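# Place two cartons on their supports, glue stick on top

## Task

Set the orange-labelled carton on the raised block so no part of it extends beyond the outer edge of the blue tape outline. Set the other carton on the low platform so nothing overhangs its edge. Both cartons must keep the face that was up at the start facing up. The glue stick must finish resting on the orange-labelled carton.

## Robot and tools

Robot: two arms with five-finger hands. left_arm carries a left hand and sits on the +y side; right_arm carries a right hand. Base positions in the scene frame: left_arm (+0.030, +0.435, -0.001) m, right_arm (+0.039, -0.408, -0.001) m, both turned only slightly about z. A camera stand stands between the bases and a post stands behind them. Both are fixed, so do not hit them.

Frames. The scene frame has its origin at table-top height, halfway between the nominal bases, with +z up, +x out over the table and +y toward the left arm. Fixed cameras and the table use the scene frame. Everything about a hand uses that arm's own base frame: reported position, orientation, velocities, Hand target and offsets. The hand point lies 0.15 m out from the wrist flange along the fingers and 0.05 m in front of the palm. Its +z runs along the straight fingers and +y points out of the palm. On the right hand +x points away from the thumb; on the left hand it points toward the thumb. Straight fingers reach 0.06-0.07 m past the point. With the fingers level, the wrist can hang as much as 0.11-0.23 m lower and reach the table first. A bracket on the little-finger side can also strike objects.

execute_actions(actions, cameras). actions is a list of actions. Each action holds 1 to 15 rows, and each row is one 1/30 s step. If an action has fewer than 15 rows, its last row repeats until step 15. Every row is exactly 28 numbers in [-1, 1], and both arms must be filled in even when only one moves. The order is:
1-6: left arm dx, dy, dz, rx, ry, rz.
7-12: left hand little, ring, middle, index, thumb_bend, thumb_turn.
13-14: left force_limit, speed.
15-28: the same 14 numbers for the right arm and right hand.
The pose numbers are offsets in the arm's base axes, measured from the Hand target at the start of that action. Rows do not add up within an action, but each new action starts again from the current Hand target. Scale: 1.0 = 0.6 m or 180 degrees. rx, ry, rz together form a single rotation vector, turning about the Hand target's position. Six zeros means the arm gets no new pose. Hand numbers are absolute targets, not offsets. For the fingers and thumb_bend, +1 is straight and -1 is curled. For thumb_turn, +1 puts the thumb beside the palm and -1 puts it opposite the fingers. force_limit runs from -1 (about 0 N) to +1 (10 N; 15 N for the thumb). speed rises linearly from near zero at -1 to full speed at +0.48, and stays full above that. To leave a hand unchanged, resend the eight numbers from its last executed row. cameras: a list of names, ["all"], or []. Camera names: cam_head_left, cam_head_right, cam_high, cam_low, cam_left_wrist, cam_right_wrist.

move(target, speed, blend, stop_force, zero, blocking, cameras). target is either one 28-number row or a list of up to 15 rows. The layout and scale are the same as above. Every row's offsets count from the Hand targets at the start of the move, not from the previous row. Paths are straight lines, and the whole move is capped at 10 s. They do not avoid obstacles or the other arm. speed: top speed in m/s (0.002-3.6, default 0.25); turning speed is capped at twice that value in rad/s. blend: a corner-rounding radius in m; 0 makes the arm stop at each corner. stop_force: 3-120 N, shared by both arms. It ends an arm's path when the push against its motion rises that far above the sensor zero, and the arm then backs off slightly. It is unreliable while the hand turns, and every row must carry the same hand numbers. zero (true by default) re-zeroes the sensor before the move. blocking=false returns after about 0.5 s and cannot be combined with stop_force. The result adds a 'move:' line reporting done, off_target, moving, held or fault. limits=paced means the command was clipped; limits=held means steps were withheld.

wait(seconds 0-3600) lets the scene run. stop() brakes a running move. zoom_image(camera, region [x0,y0,x1,y1] in pixels, at most 504 each way) enlarges part of the latest image. show_instructions() displays the reference pages. zero_wrist_force(arm: left_arm or right_arm) re-zeroes the wrist force sensor. finished_scene(scene=1) ends the scene permanently.

Result lines. end_effector_position (m), end_effector_quat_wxyz and velocities are in the arm's base frame. Hand target is the last commanded pose after clipping; the hand often stops a little short of it. hand_measured, hand_stopped_by (moving/target/force/stalled/fault) and hand_load_n use the same six-motor order as a row. A grip that has slipped shows as hand_load_n dropping toward 0. Wrist force and Wrist torque are given in the hand's own axes and are measured relative to the start-of-scene zero. A push registers as force coming from the surface. Joint torques are the total drive output and are noisy.

Gripping. Turn the thumb to the front (thumb_turn -1) to grasp things 0.035-0.065 m thick. Close slowly (speed -0.94 or lower) with a modest force_limit for a gentle hold. Resending the same numbers keeps the grip. To tighten, send a larger force_limit together with a target more closed than hand_measured. To loosen, send a target more open than hand_measured.

Cautions. The arms are stiff: a target even slightly beyond a firm contact can trip a fault stop. Limits: roughly 150 N total external force, wrist torques around 24.6 N m, and wrist joints must stay within 0.9 degrees of the planned path. Any fault freezes the arm for 10 s. Each step clips orientation changes to 32 degrees. A clearance check holds back arms that come too near each other, but it does not cover closing fingers. Any clash between the arms, or one hand gripping the other, can fail the scene. Approach slowly when contact is expected. Avoid dropping parts even a few millimetres, releasing anything that is still moving, slamming or pressing hard. Never let anything leave the table; that fails the task. Something may occasionally nudge a loose object. Motors heat under held loads or long stretched reaches. A MOTOR HOT warning appears at 70 °C, and at 85 °C the arm brakes for 30-60 s.

Each tool is called as name(argument=value, ...) on one line, values as JSON.

Reference images:

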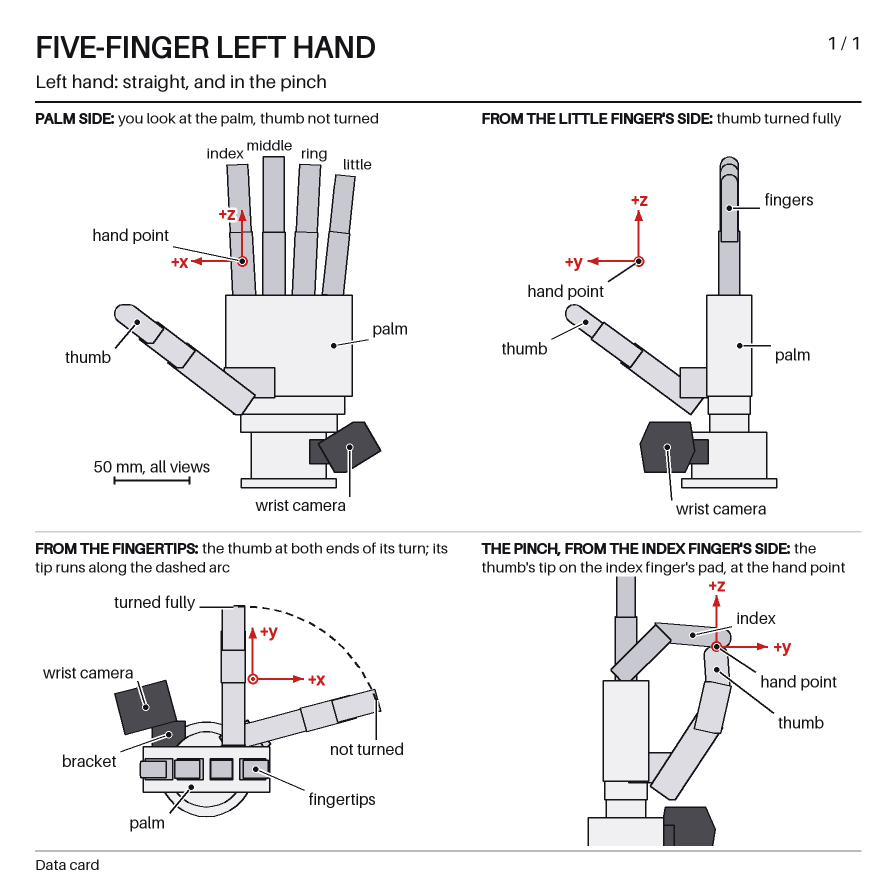

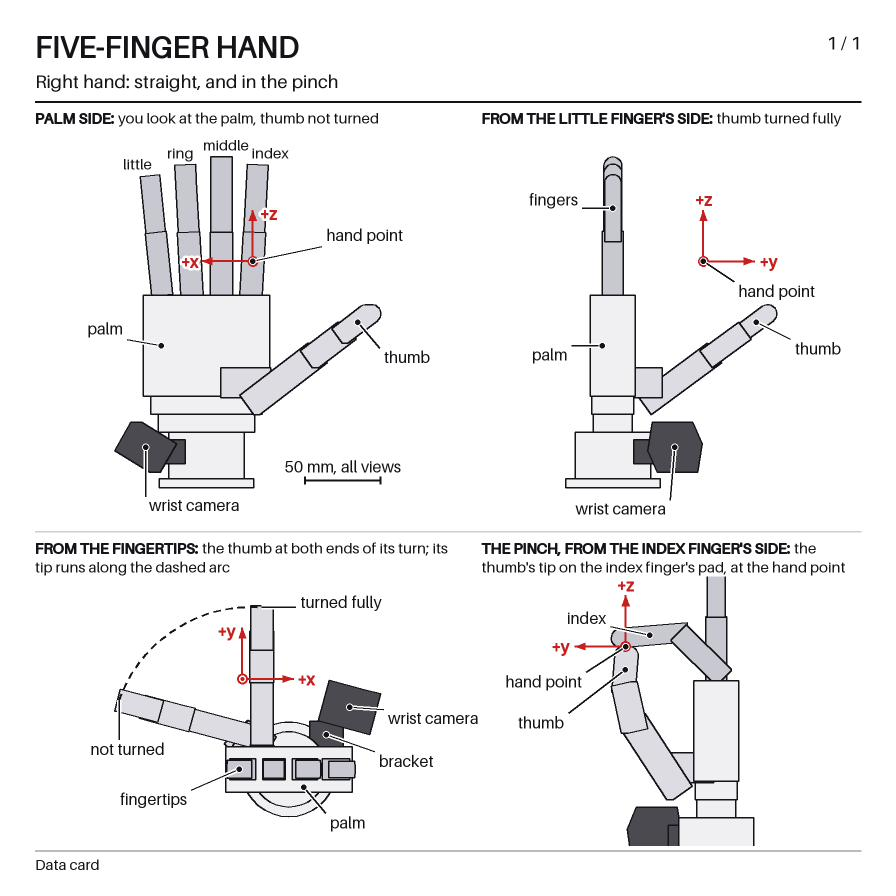

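## Session

execute_actions(actions=[], cameras=["all"])

Scene clock: 0.00 s.
left_arm: end_effector_position=(+0.5816, -0.7399, +0.1454) hand_measured=(+1.000, +1.000, +1.000, +1.000, +1.000, +1.000) hand_load_n=(+0.0, +0.0, +0.0, +0.0, +0.0, +0.0) hand_stopped_by=(target, target, target, target, target, target) hand_force_limit=0.00 hand_speed=-0.80 end_effector_quat_wxyz=(+0.129, -0.258, +0.778, -0.558) | right_arm: end_effector_position=(+0.1251, -0.1667, +0.1893) hand_measured=(+1.000, +1.000, +1.000, +1.000, +1.000, +1.000) hand_load_n=(+0.0, +0.0, +0.0, +0.0, +0.0, +0.0) hand_stopped_by=(target, target, target, target, target, target) hand_force_limit=0.00 hand_speed=-0.80 end_effector_quat_wxyz=(+0.151, +0.967, -0.195, -0.065)
Joint positions: left_arm=[2.503 -2.609 -0.535 2.768 -1.21 3.188] | right_arm=[-0.885 -1.736 2.177 1.035 1.887 1.068]
Joint velocities: within noise
Joint torques (N m): no reading
Wrist force (N): no reading
Wrist torque (N m): no reading
Wrist force, peak (N): no reading
Hand target: left_arm +0.5816, -0.7399, +0.1454; +0.129, -0.258, +0.778, -0.558 | right_arm +0.1251, -0.1667, +0.1893; +0.151, +0.967, -0.195, -0.065

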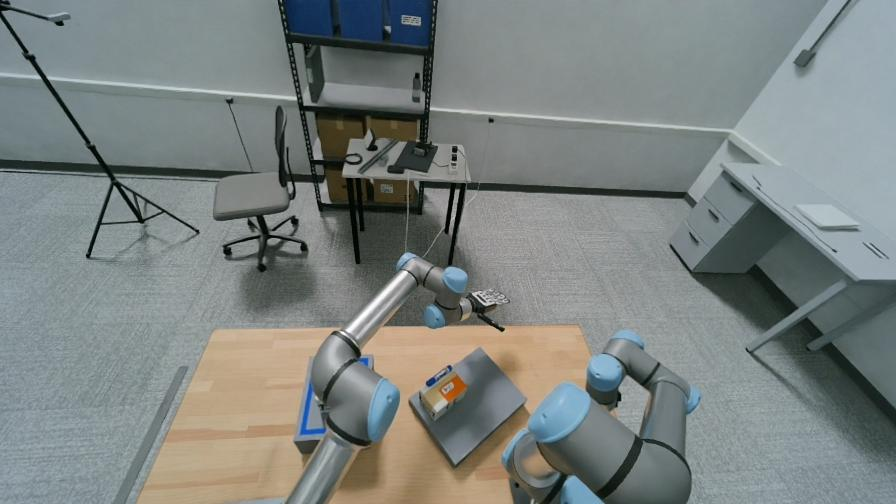

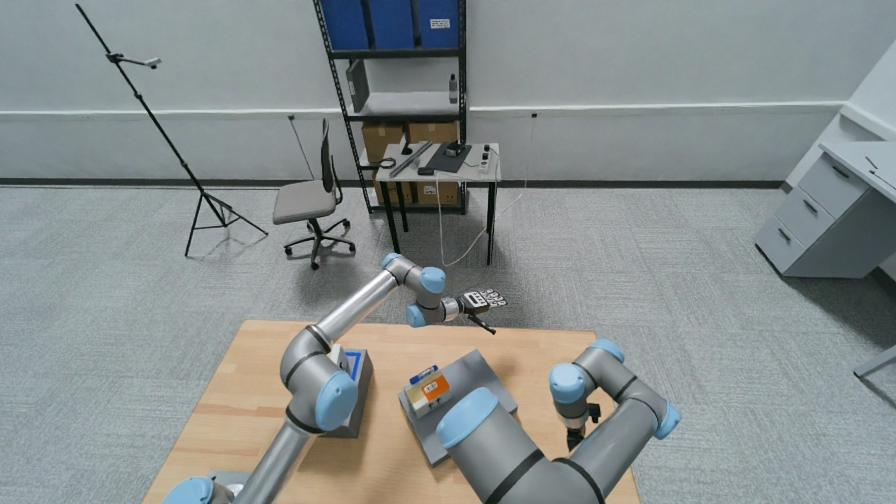

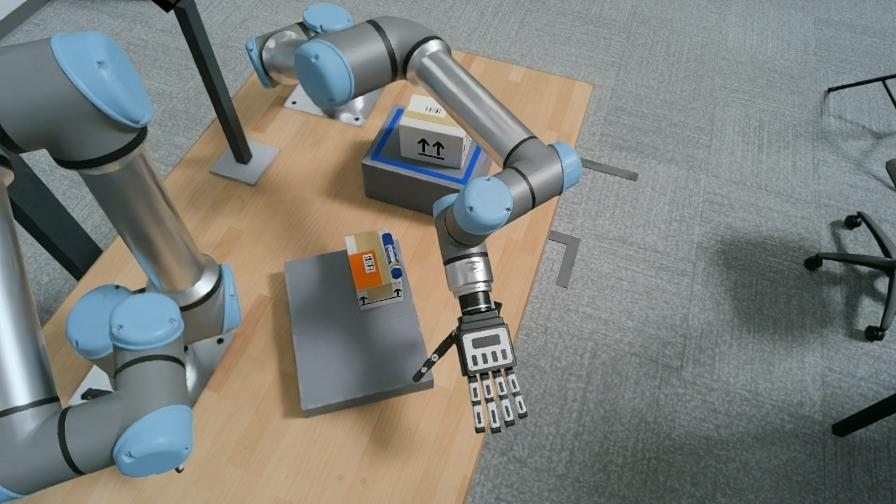

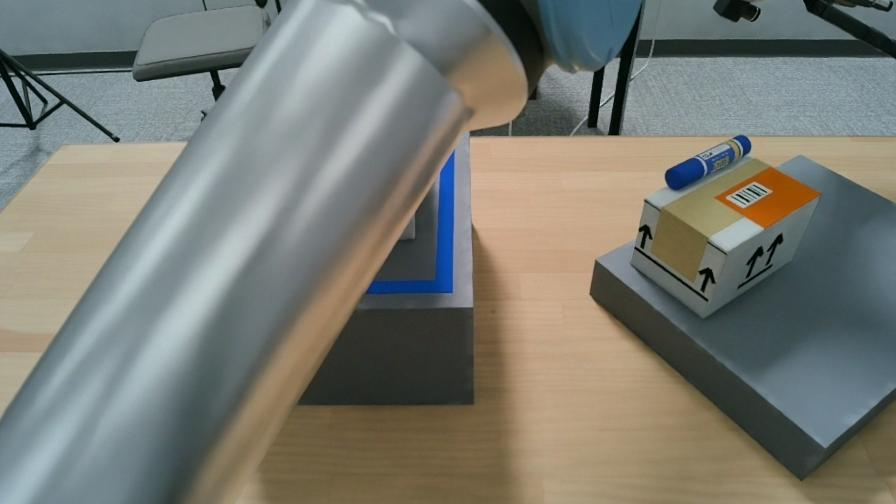

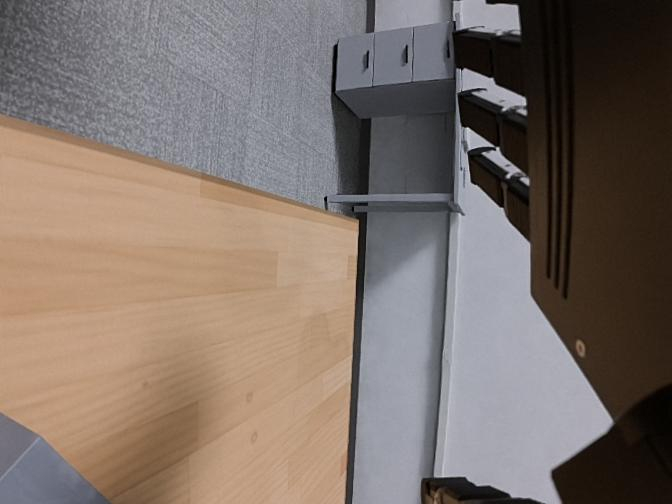

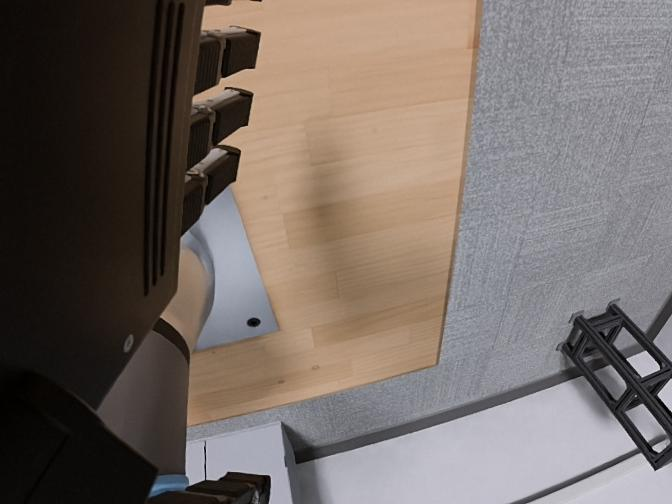

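zoom_image(camera="cam_high", region=[260, 70, 520, 430])

zoom_image(camera="cam_low", region=[580, 110, 896, 490])

zoom_image(camera="cam_head_right", region=[280, 320, 560, 504])

Scaled by 1.400 from the camera's image (finer frame: 1280x720).

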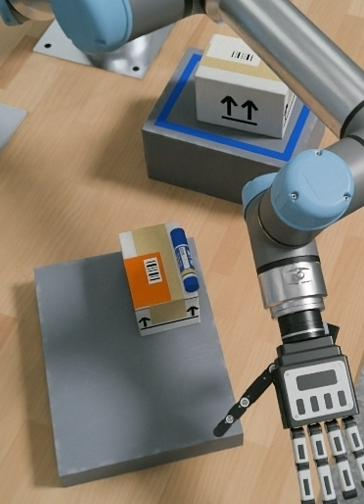

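Scaled by 1.326 from the camera's image (finer frame: 1280x720).

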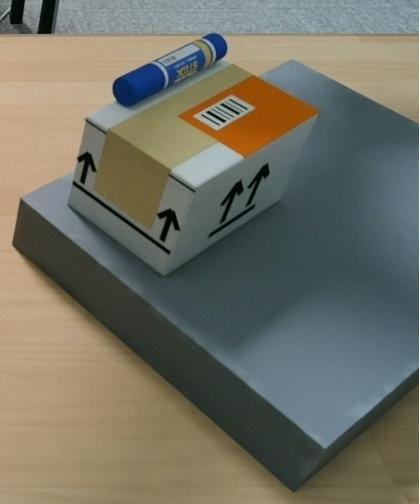

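Scaled by 1.800 from the camera's image (finer frame: 1280x720).

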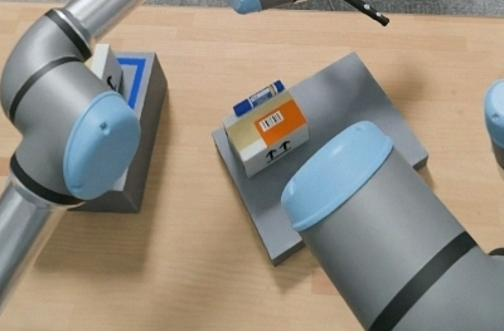

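zoom_image(camera="cam_high", region=[330, 210, 430, 330])

zoom_image(camera="cam_high", region=[350, 80, 510, 230])

zoom_image(camera="cam_low", region=[620, 120, 840, 330])

Scaled by 4.200 from the camera's image (finer frame: 1280x720).

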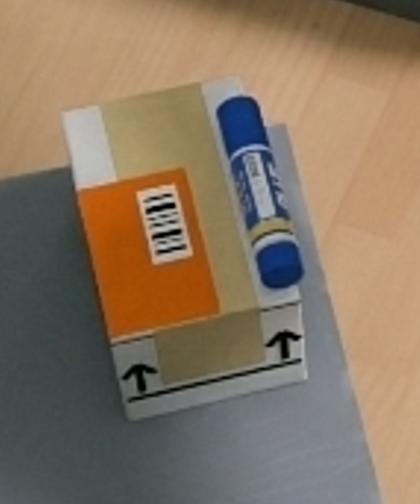

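Scaled by 3.150 from the camera's image (finer frame: 1280x720).

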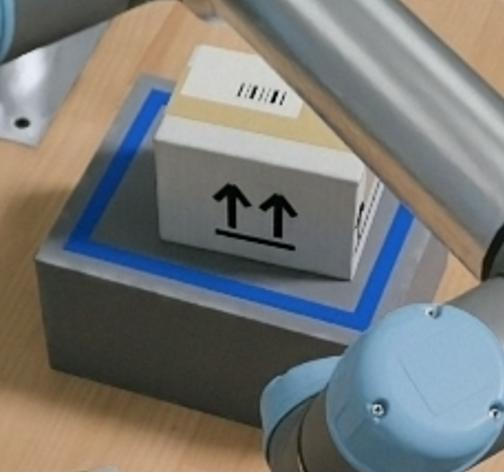

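Scaled by 2.291 from the camera's image (finer frame: 1280x720).

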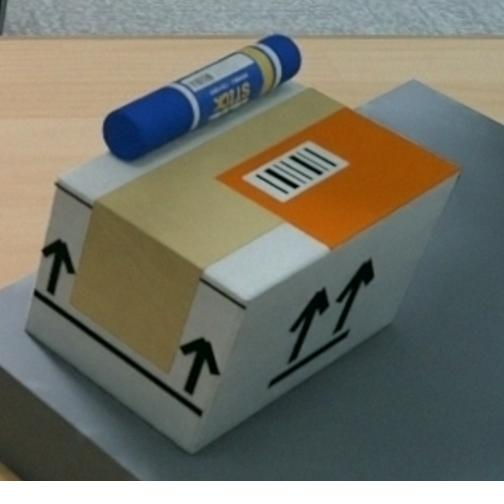

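zoom_image(camera="cam_high", region=[270, 350, 450, 430])

zoom_image(camera="cam_high", region=[270, 230, 360, 320])

zoom_image(camera="cam_low", region=[570, 220, 690, 340])

zoom_image(camera="cam_low", region=[750, 360, 896, 500])

Scaled by 2.800 from the camera's image (finer frame: 1280x720).

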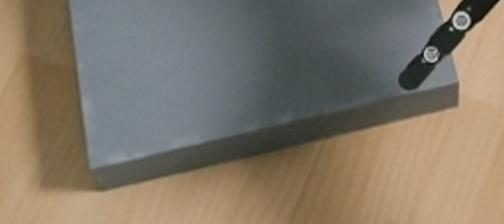

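Scaled by 5.600 from the camera's image (finer frame: 1280x720).

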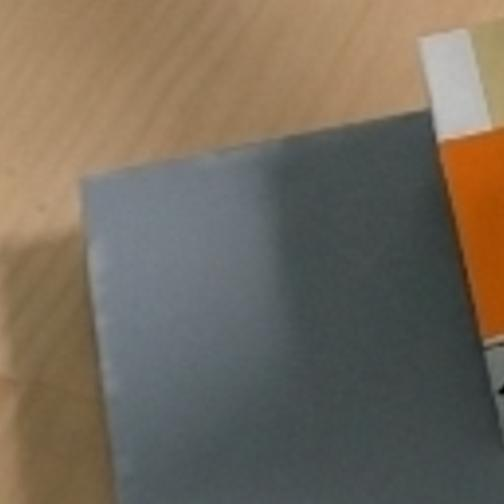

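Scaled by 4.200 from the camera's image (finer frame: 1280x720).

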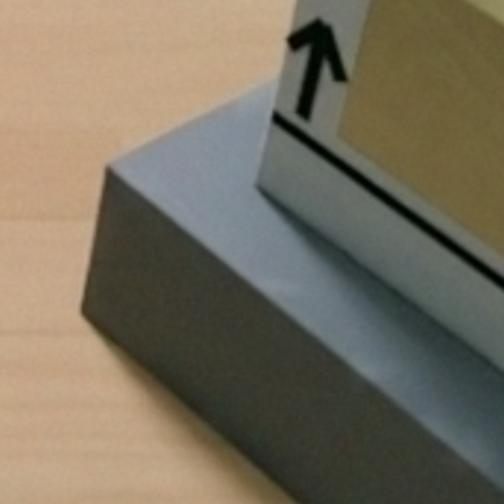

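Scaled by 3.452 from the camera's image (finer frame: 1280x720).

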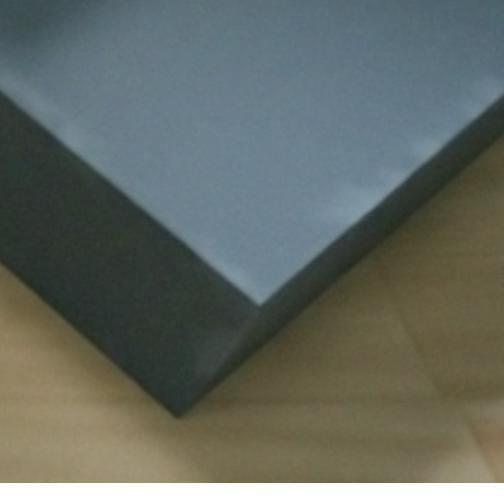

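zoom_image(camera="cam_low", region=[655, 125, 765, 205])

zoom_image(camera="cam_head_right", region=[400, 355, 470, 425])

zoom_image(camera="cam_head_left", region=[410, 355, 480, 425])

Scaled by 4.582 from the camera's image (finer frame: 1280x720).

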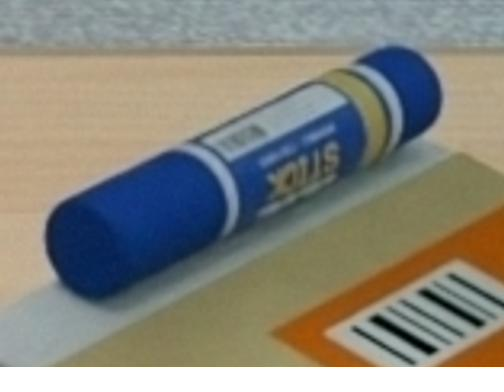

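Scaled by 7.200 from the camera's image (finer frame: 1280x720).

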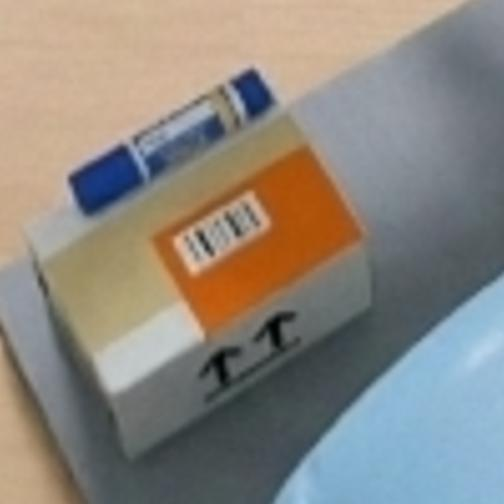

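Scaled by 7.200 from the camera's image (finer frame: 1280x720).

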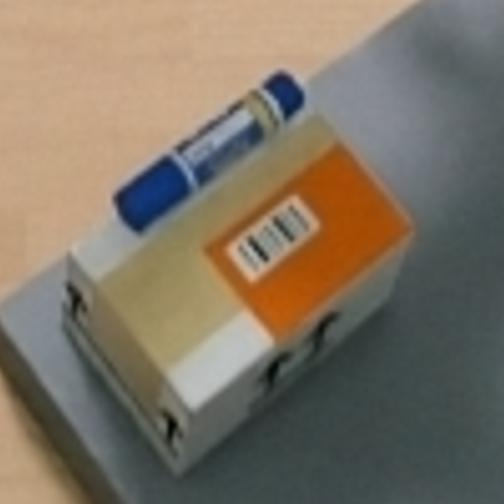

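move(target=[[-0.0833,0.1333,0.25,0,0,0,1,1,1,1,1,1,0,-0.8,0,0,0,0,0,0,1,1,1,1,1,1,0,-0.8],[-0.3793,0.3632,0.2577,0.0532,-0.042,-0.4962,1,1,1,1,1,1,0,-0.8,0,0,0,0,0,0,1,1,1,1,1,1,0,-0.8]], blend=[0.04,0], speed=0.25, cameras=["all"])

Scene clock: 132.40 s.
left_arm: end_effector_position=(+0.3540, -0.5220, +0.3001) hand_measured=(+1.000, +1.000, +1.000, +1.000, +1.000, +1.000) hand_load_n=(+0.0, +0.0, +0.0, +0.0, +0.0, +0.0) hand_stopped_by=(target, target, target, target, target, target) hand_force_limit=0.00 hand_speed=-0.80 end_effector_quat_wxyz=(-0.235, +0.407, +0.764, -0.442) | right_arm: end_effector_position=(+0.1251, -0.1667, +0.1893) hand_measured=(+1.000, +1.000, +1.000, +1.000, +1.000, +1.000) hand_load_n=(+0.0, +0.5, +0.0, +0.0, +0.0, +0.0) hand_stopped_by=(target, target, target, target, target, target) hand_force_limit=0.00 hand_speed=-0.80 end_effector_quat_wxyz=(+0.151, +0.967, -0.195, -0.065)
Joint positions: left_arm=[2.637 -2.59 -0.475 0.826 -0.689 5.51] | right_arm=[-0.885 -1.736 2.177 1.035 1.887 1.068]
Joint torques (N m): left_arm=[-13.76 63.01 6.35 -4.06 -0.72 2.15] | right_arm=[-1.56 -8.65 -17.29 2.29 0.42 0.18]
Wrist force (N): left_arm=[0.4 0.0 0.1] | right_arm=[0.2 0.1 -0.4]
Wrist torque (N m): left_arm=[-0.03 -0.06 0.02] | right_arm=[0.03 -0.01 0.01]
Wrist force, peak (N): left_arm=[0.0 1.1 0.9] | right_arm=[-0.5 0.0 -0.6]
Hand target: left_arm +0.3540, -0.5220, +0.3001; -0.235, +0.407, +0.764, -0.442 | right_arm +0.1251, -0.1667, +0.1893; +0.151, +0.967, -0.195, -0.065
Off the commanded pose: left_arm 0.000 m, 0 deg | right_arm 0.000 m, 0 deg.
move: done
cam_left_wrist: T_world_to_cam=[[-0.54956, -0.06012, 0.83329, -0.08564], [-0.0228, 0.99811, 0.05698, 0.51279], [-0.83514, 0.01232, -0.54989, 0.58083]] pos_world=[0.4497, -0.52413, 0.36154]

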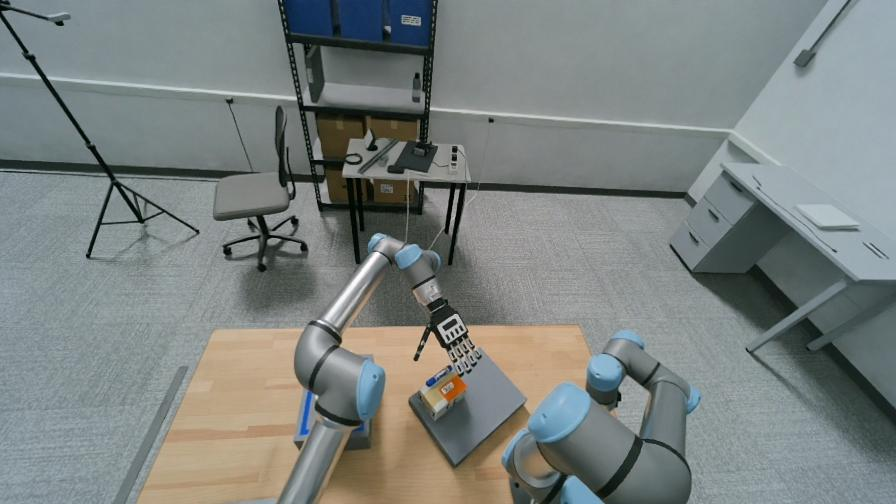

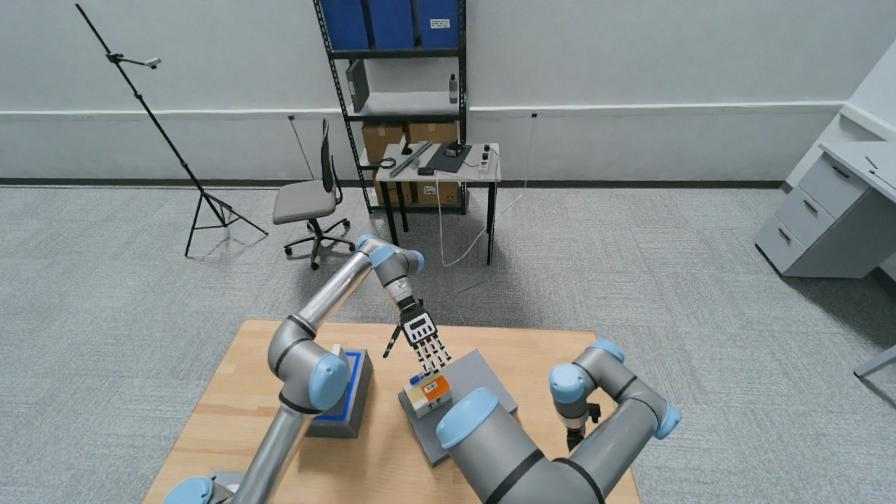

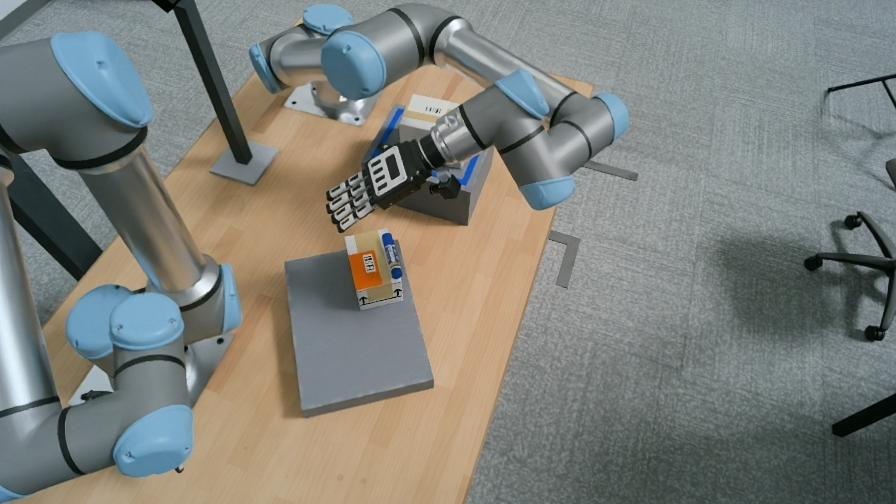

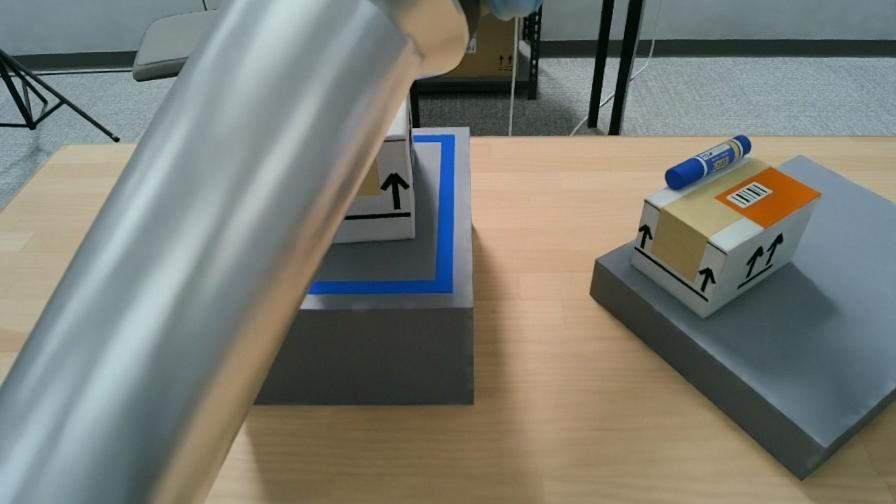

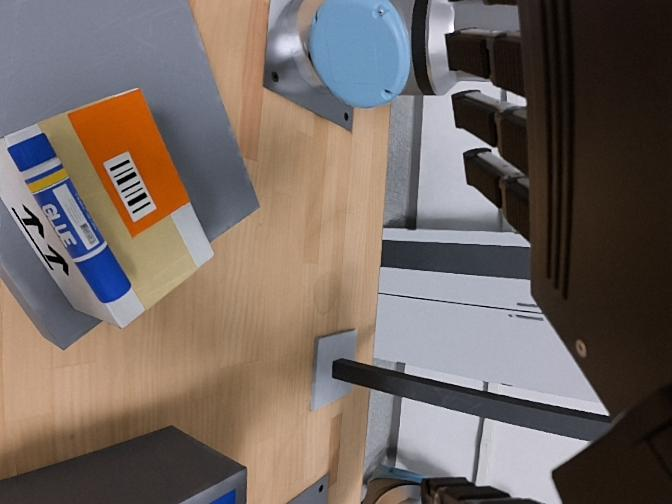

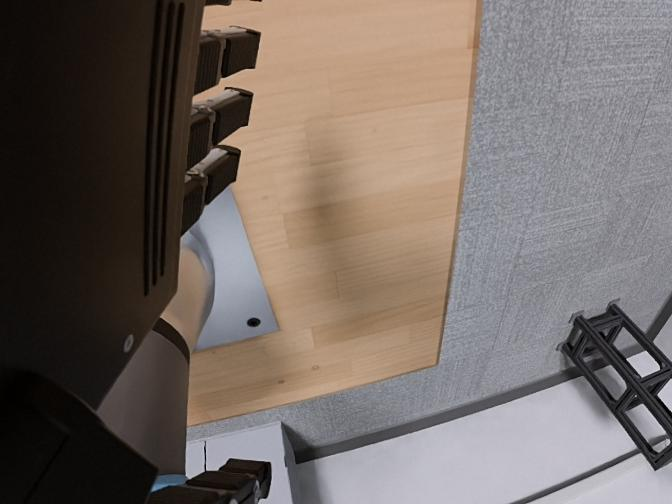

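move(target=[0,0,0,0,0,0,1,1,0.3,0.3,0.5,-1,0,-0.4,0,0,0,0,0,0,1,1,1,1,1,1,0,-0.8], cameras=["cam_head_left","cam_high","cam_low","cam_left_wrist"])

Scene clock: 137.97 s.
left_arm: end_effector_position=(+0.3540, -0.5220, +0.3001) hand_measured=(+1.000, +1.000, +0.300, +0.300, +0.500, -1.000) hand_load_n=(-0.5, +0.0, +0.0, +0.0, +0.0, +0.0) hand_stopped_by=(target, target, target, target, target, target) hand_force_limit=0.00 hand_speed=-0.40 end_effector_quat_wxyz=(-0.235, +0.407, +0.764, -0.442) | right_arm: end_effector_position=(+0.1251, -0.1667, +0.1893) hand_measured=(+1.000, +1.000, +1.000, +1.000, +1.000, +1.000) hand_load_n=(+0.0, +0.0, +0.0, +0.0, +0.0, +0.0) hand_stopped_by=(target, target, target, target, target, target) hand_force_limit=0.00 hand_speed=-0.80 end_effector_quat_wxyz=(+0.151, +0.967, -0.195, -0.065)
Joint positions: left_arm=[2.637 -2.59 -0.475 0.826 -0.689 5.51] | right_arm=[-0.885 -1.736 2.177 1.035 1.887 1.068]
Joint torques (N m): left_arm=[-12.88 64.33 6.74 -3.54 0.4 2.02] | right_arm=[-0.62 -8.79 -17.21 2.6 0.24 0.14]
Wrist force (N): left_arm=[0.3 0.1 0.2] | right_arm=[-0.2 0.1 -0.3]
Wrist torque (N m): left_arm=[-0.01 -0.04 0.00] | right_arm=[0.03 0.04 -0.02]
Wrist force, peak (N): left_arm=[0.6 0.3 0.4] | right_arm=[-0.2 -0.1 -0.7]
Hand target: left_arm +0.3540, -0.5220, +0.3001; -0.235, +0.407, +0.764, -0.442 | right_arm +0.1251, -0.1667, +0.1893; +0.151, +0.967, -0.195, -0.065
Off the commanded pose: left_arm 0.000 m, 0 deg | right_arm 0.000 m, 0 deg.
move: done
cam_left_wrist: T_world_to_cam=[[-0.54957, -0.06001, 0.83329, -0.08558], [-0.02257, 0.99812, 0.05699, 0.51268], [-0.83514, 0.01252, -0.54989, 0.58093]] pos_world=[0.4497, -0.52413, 0.36154]

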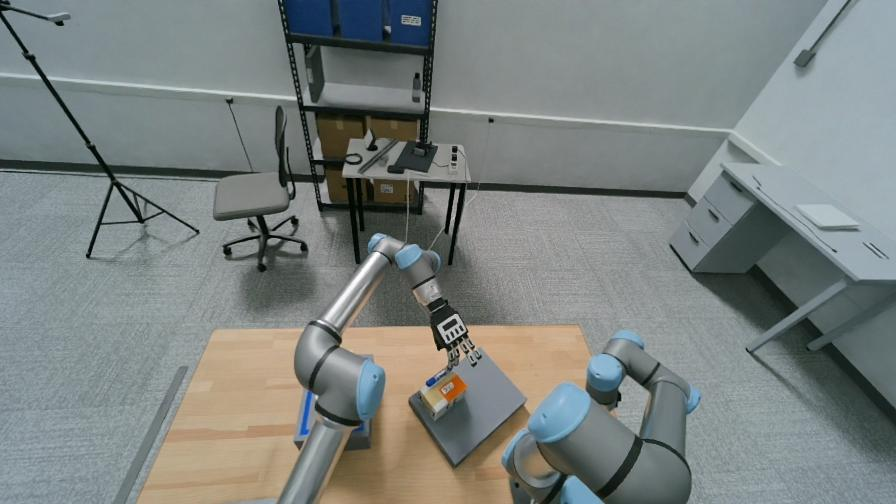

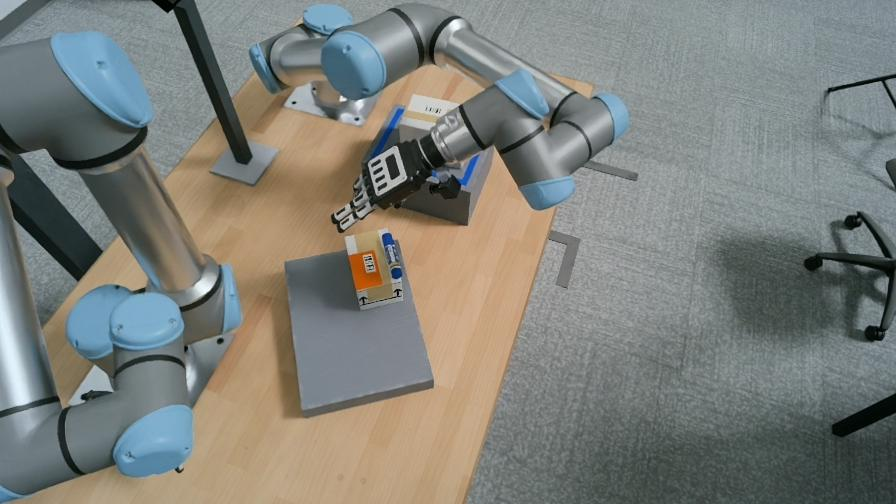

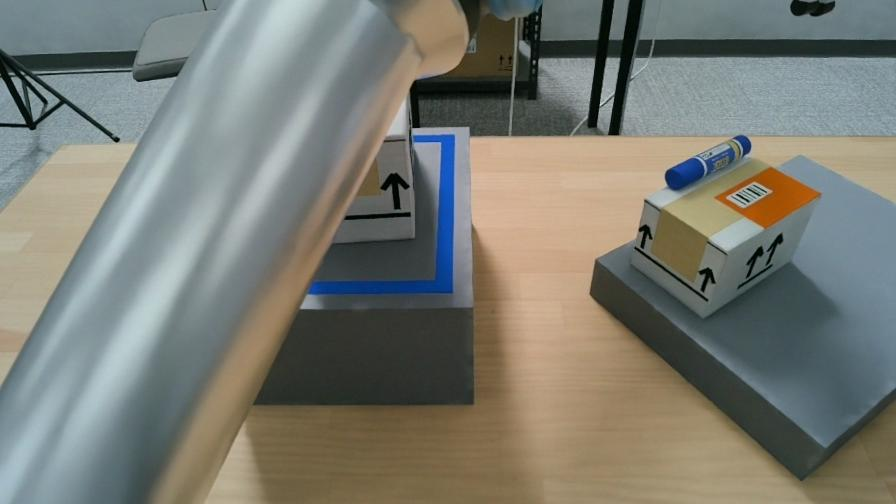

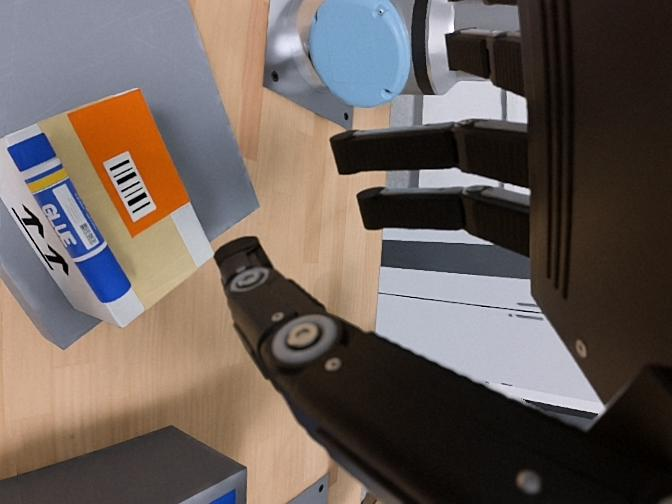

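move(target=[0.0138,-0.0033,-0.1667,0,0,0,1,1,0.3,0.3,0.5,-1,0,-0.4,0,0,0,0,0,0,1,1,1,1,1,1,0,-0.8], speed=0.15, cameras=["cam_head_left","cam_high","cam_low","cam_left_wrist"])

Scene clock: 150.93 s.
left_arm: end_effector_position=(+0.3623, -0.5240, +0.2001) hand_measured=(+1.000, +1.000, +0.300, +0.300, +0.500, -1.000) hand_load_n=(+0.0, +0.0, -0.5, +0.0, +0.0, +0.0) hand_stopped_by=(target, target, target, target, target, target) hand_force_limit=0.00 hand_speed=-0.40 end_effector_quat_wxyz=(-0.235, +0.407, +0.764, -0.442) | right_arm: end_effector_position=(+0.1251, -0.1667, +0.1893) hand_measured=(+1.000, +1.000, +1.000, +1.000, +1.000, +1.000) hand_load_n=(+0.0, +0.0, +0.0, +0.0, +0.0, +0.0) hand_stopped_by=(target, target, target, target, target, target) hand_force_limit=0.00 hand_speed=-0.80 end_effector_quat_wxyz=(+0.151, +0.967, -0.195, -0.065)
Joint positions: left_arm=[2.64 -2.636 -0.641 1.035 -0.691 5.514] | right_arm=[-0.885 -1.736 2.177 1.035 1.887 1.068]
Joint torques (N m): left_arm=[12.58 47.73 6.17 -1.14 2.48 -1.33] | right_arm=[-0.02 -8.29 -17.45 2.43 0.17 0.55]
Wrist force (N): left_arm=[0.1 0.2 0.3] | right_arm=[-0.1 -0.2 -0.2]
Wrist torque (N m): left_arm=[0.01 0.02 -0.01] | right_arm=[-0.02 0.02 -0.01]
Wrist force, peak (N): left_arm=[0.3 1.2 0.7] | right_arm=[0.0 0.3 -0.7]
Hand target: left_arm +0.3623, -0.5240, +0.2000; -0.235, +0.407, +0.764, -0.442 | right_arm +0.1251, -0.1667, +0.1893; +0.151, +0.967, -0.195, -0.065
Off the commanded pose: left_arm 0.000 m, 0 deg | right_arm 0.000 m, 0 deg.
move: done
cam_left_wrist: T_world_to_cam=[[-0.54965, -0.05987, 0.83325, 0.00217], [-0.02242, 0.99813, 0.05693, 0.52051], [-0.8351, 0.01261, -0.54996, 0.53292]] pos_world=[0.4579, -0.52613, 0.26164]

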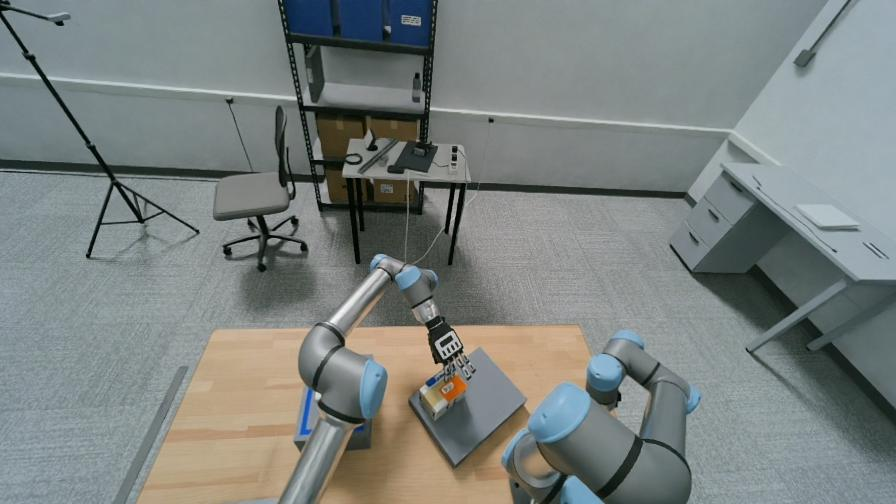

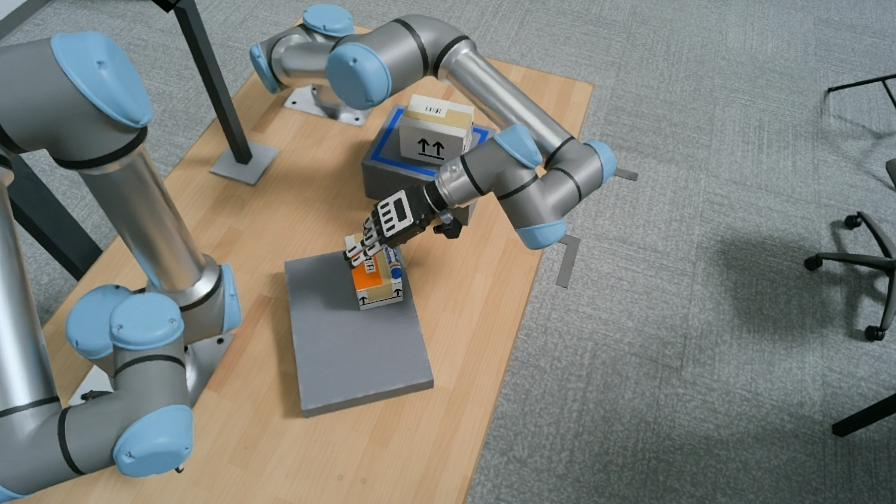

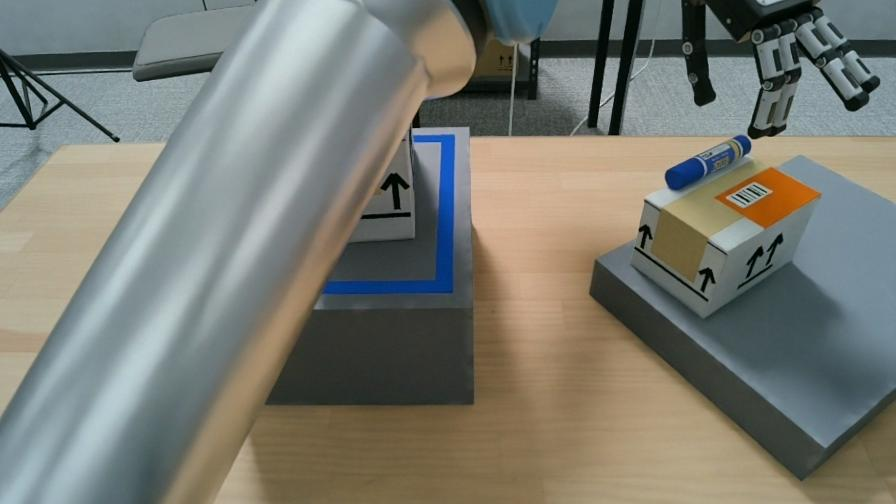

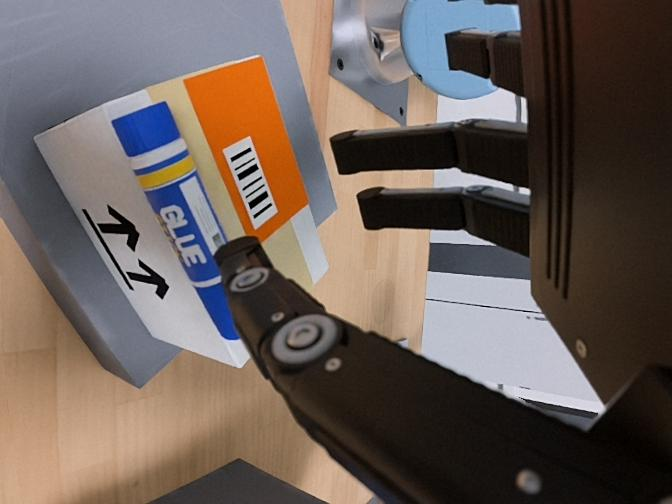

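zoom_image(camera="cam_low", region=[640, 40, 840, 200])

zoom_image(camera="cam_high", region=[330, 200, 430, 310])

Scaled by 2.520 from the camera's image (finer frame: 1280x720).

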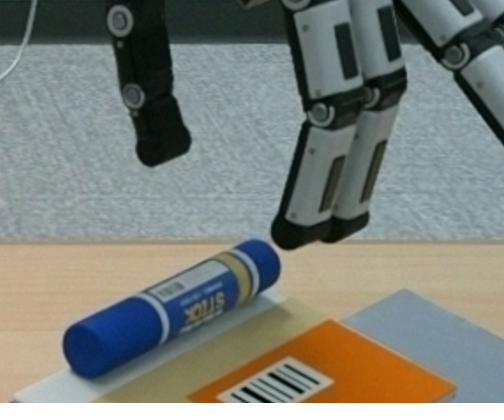

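Scaled by 4.582 from the camera's image (finer frame: 1280x720).

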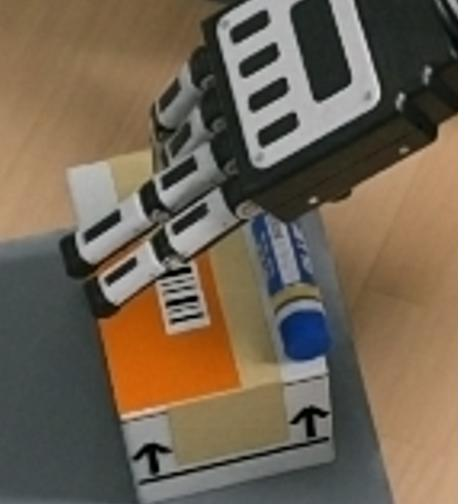

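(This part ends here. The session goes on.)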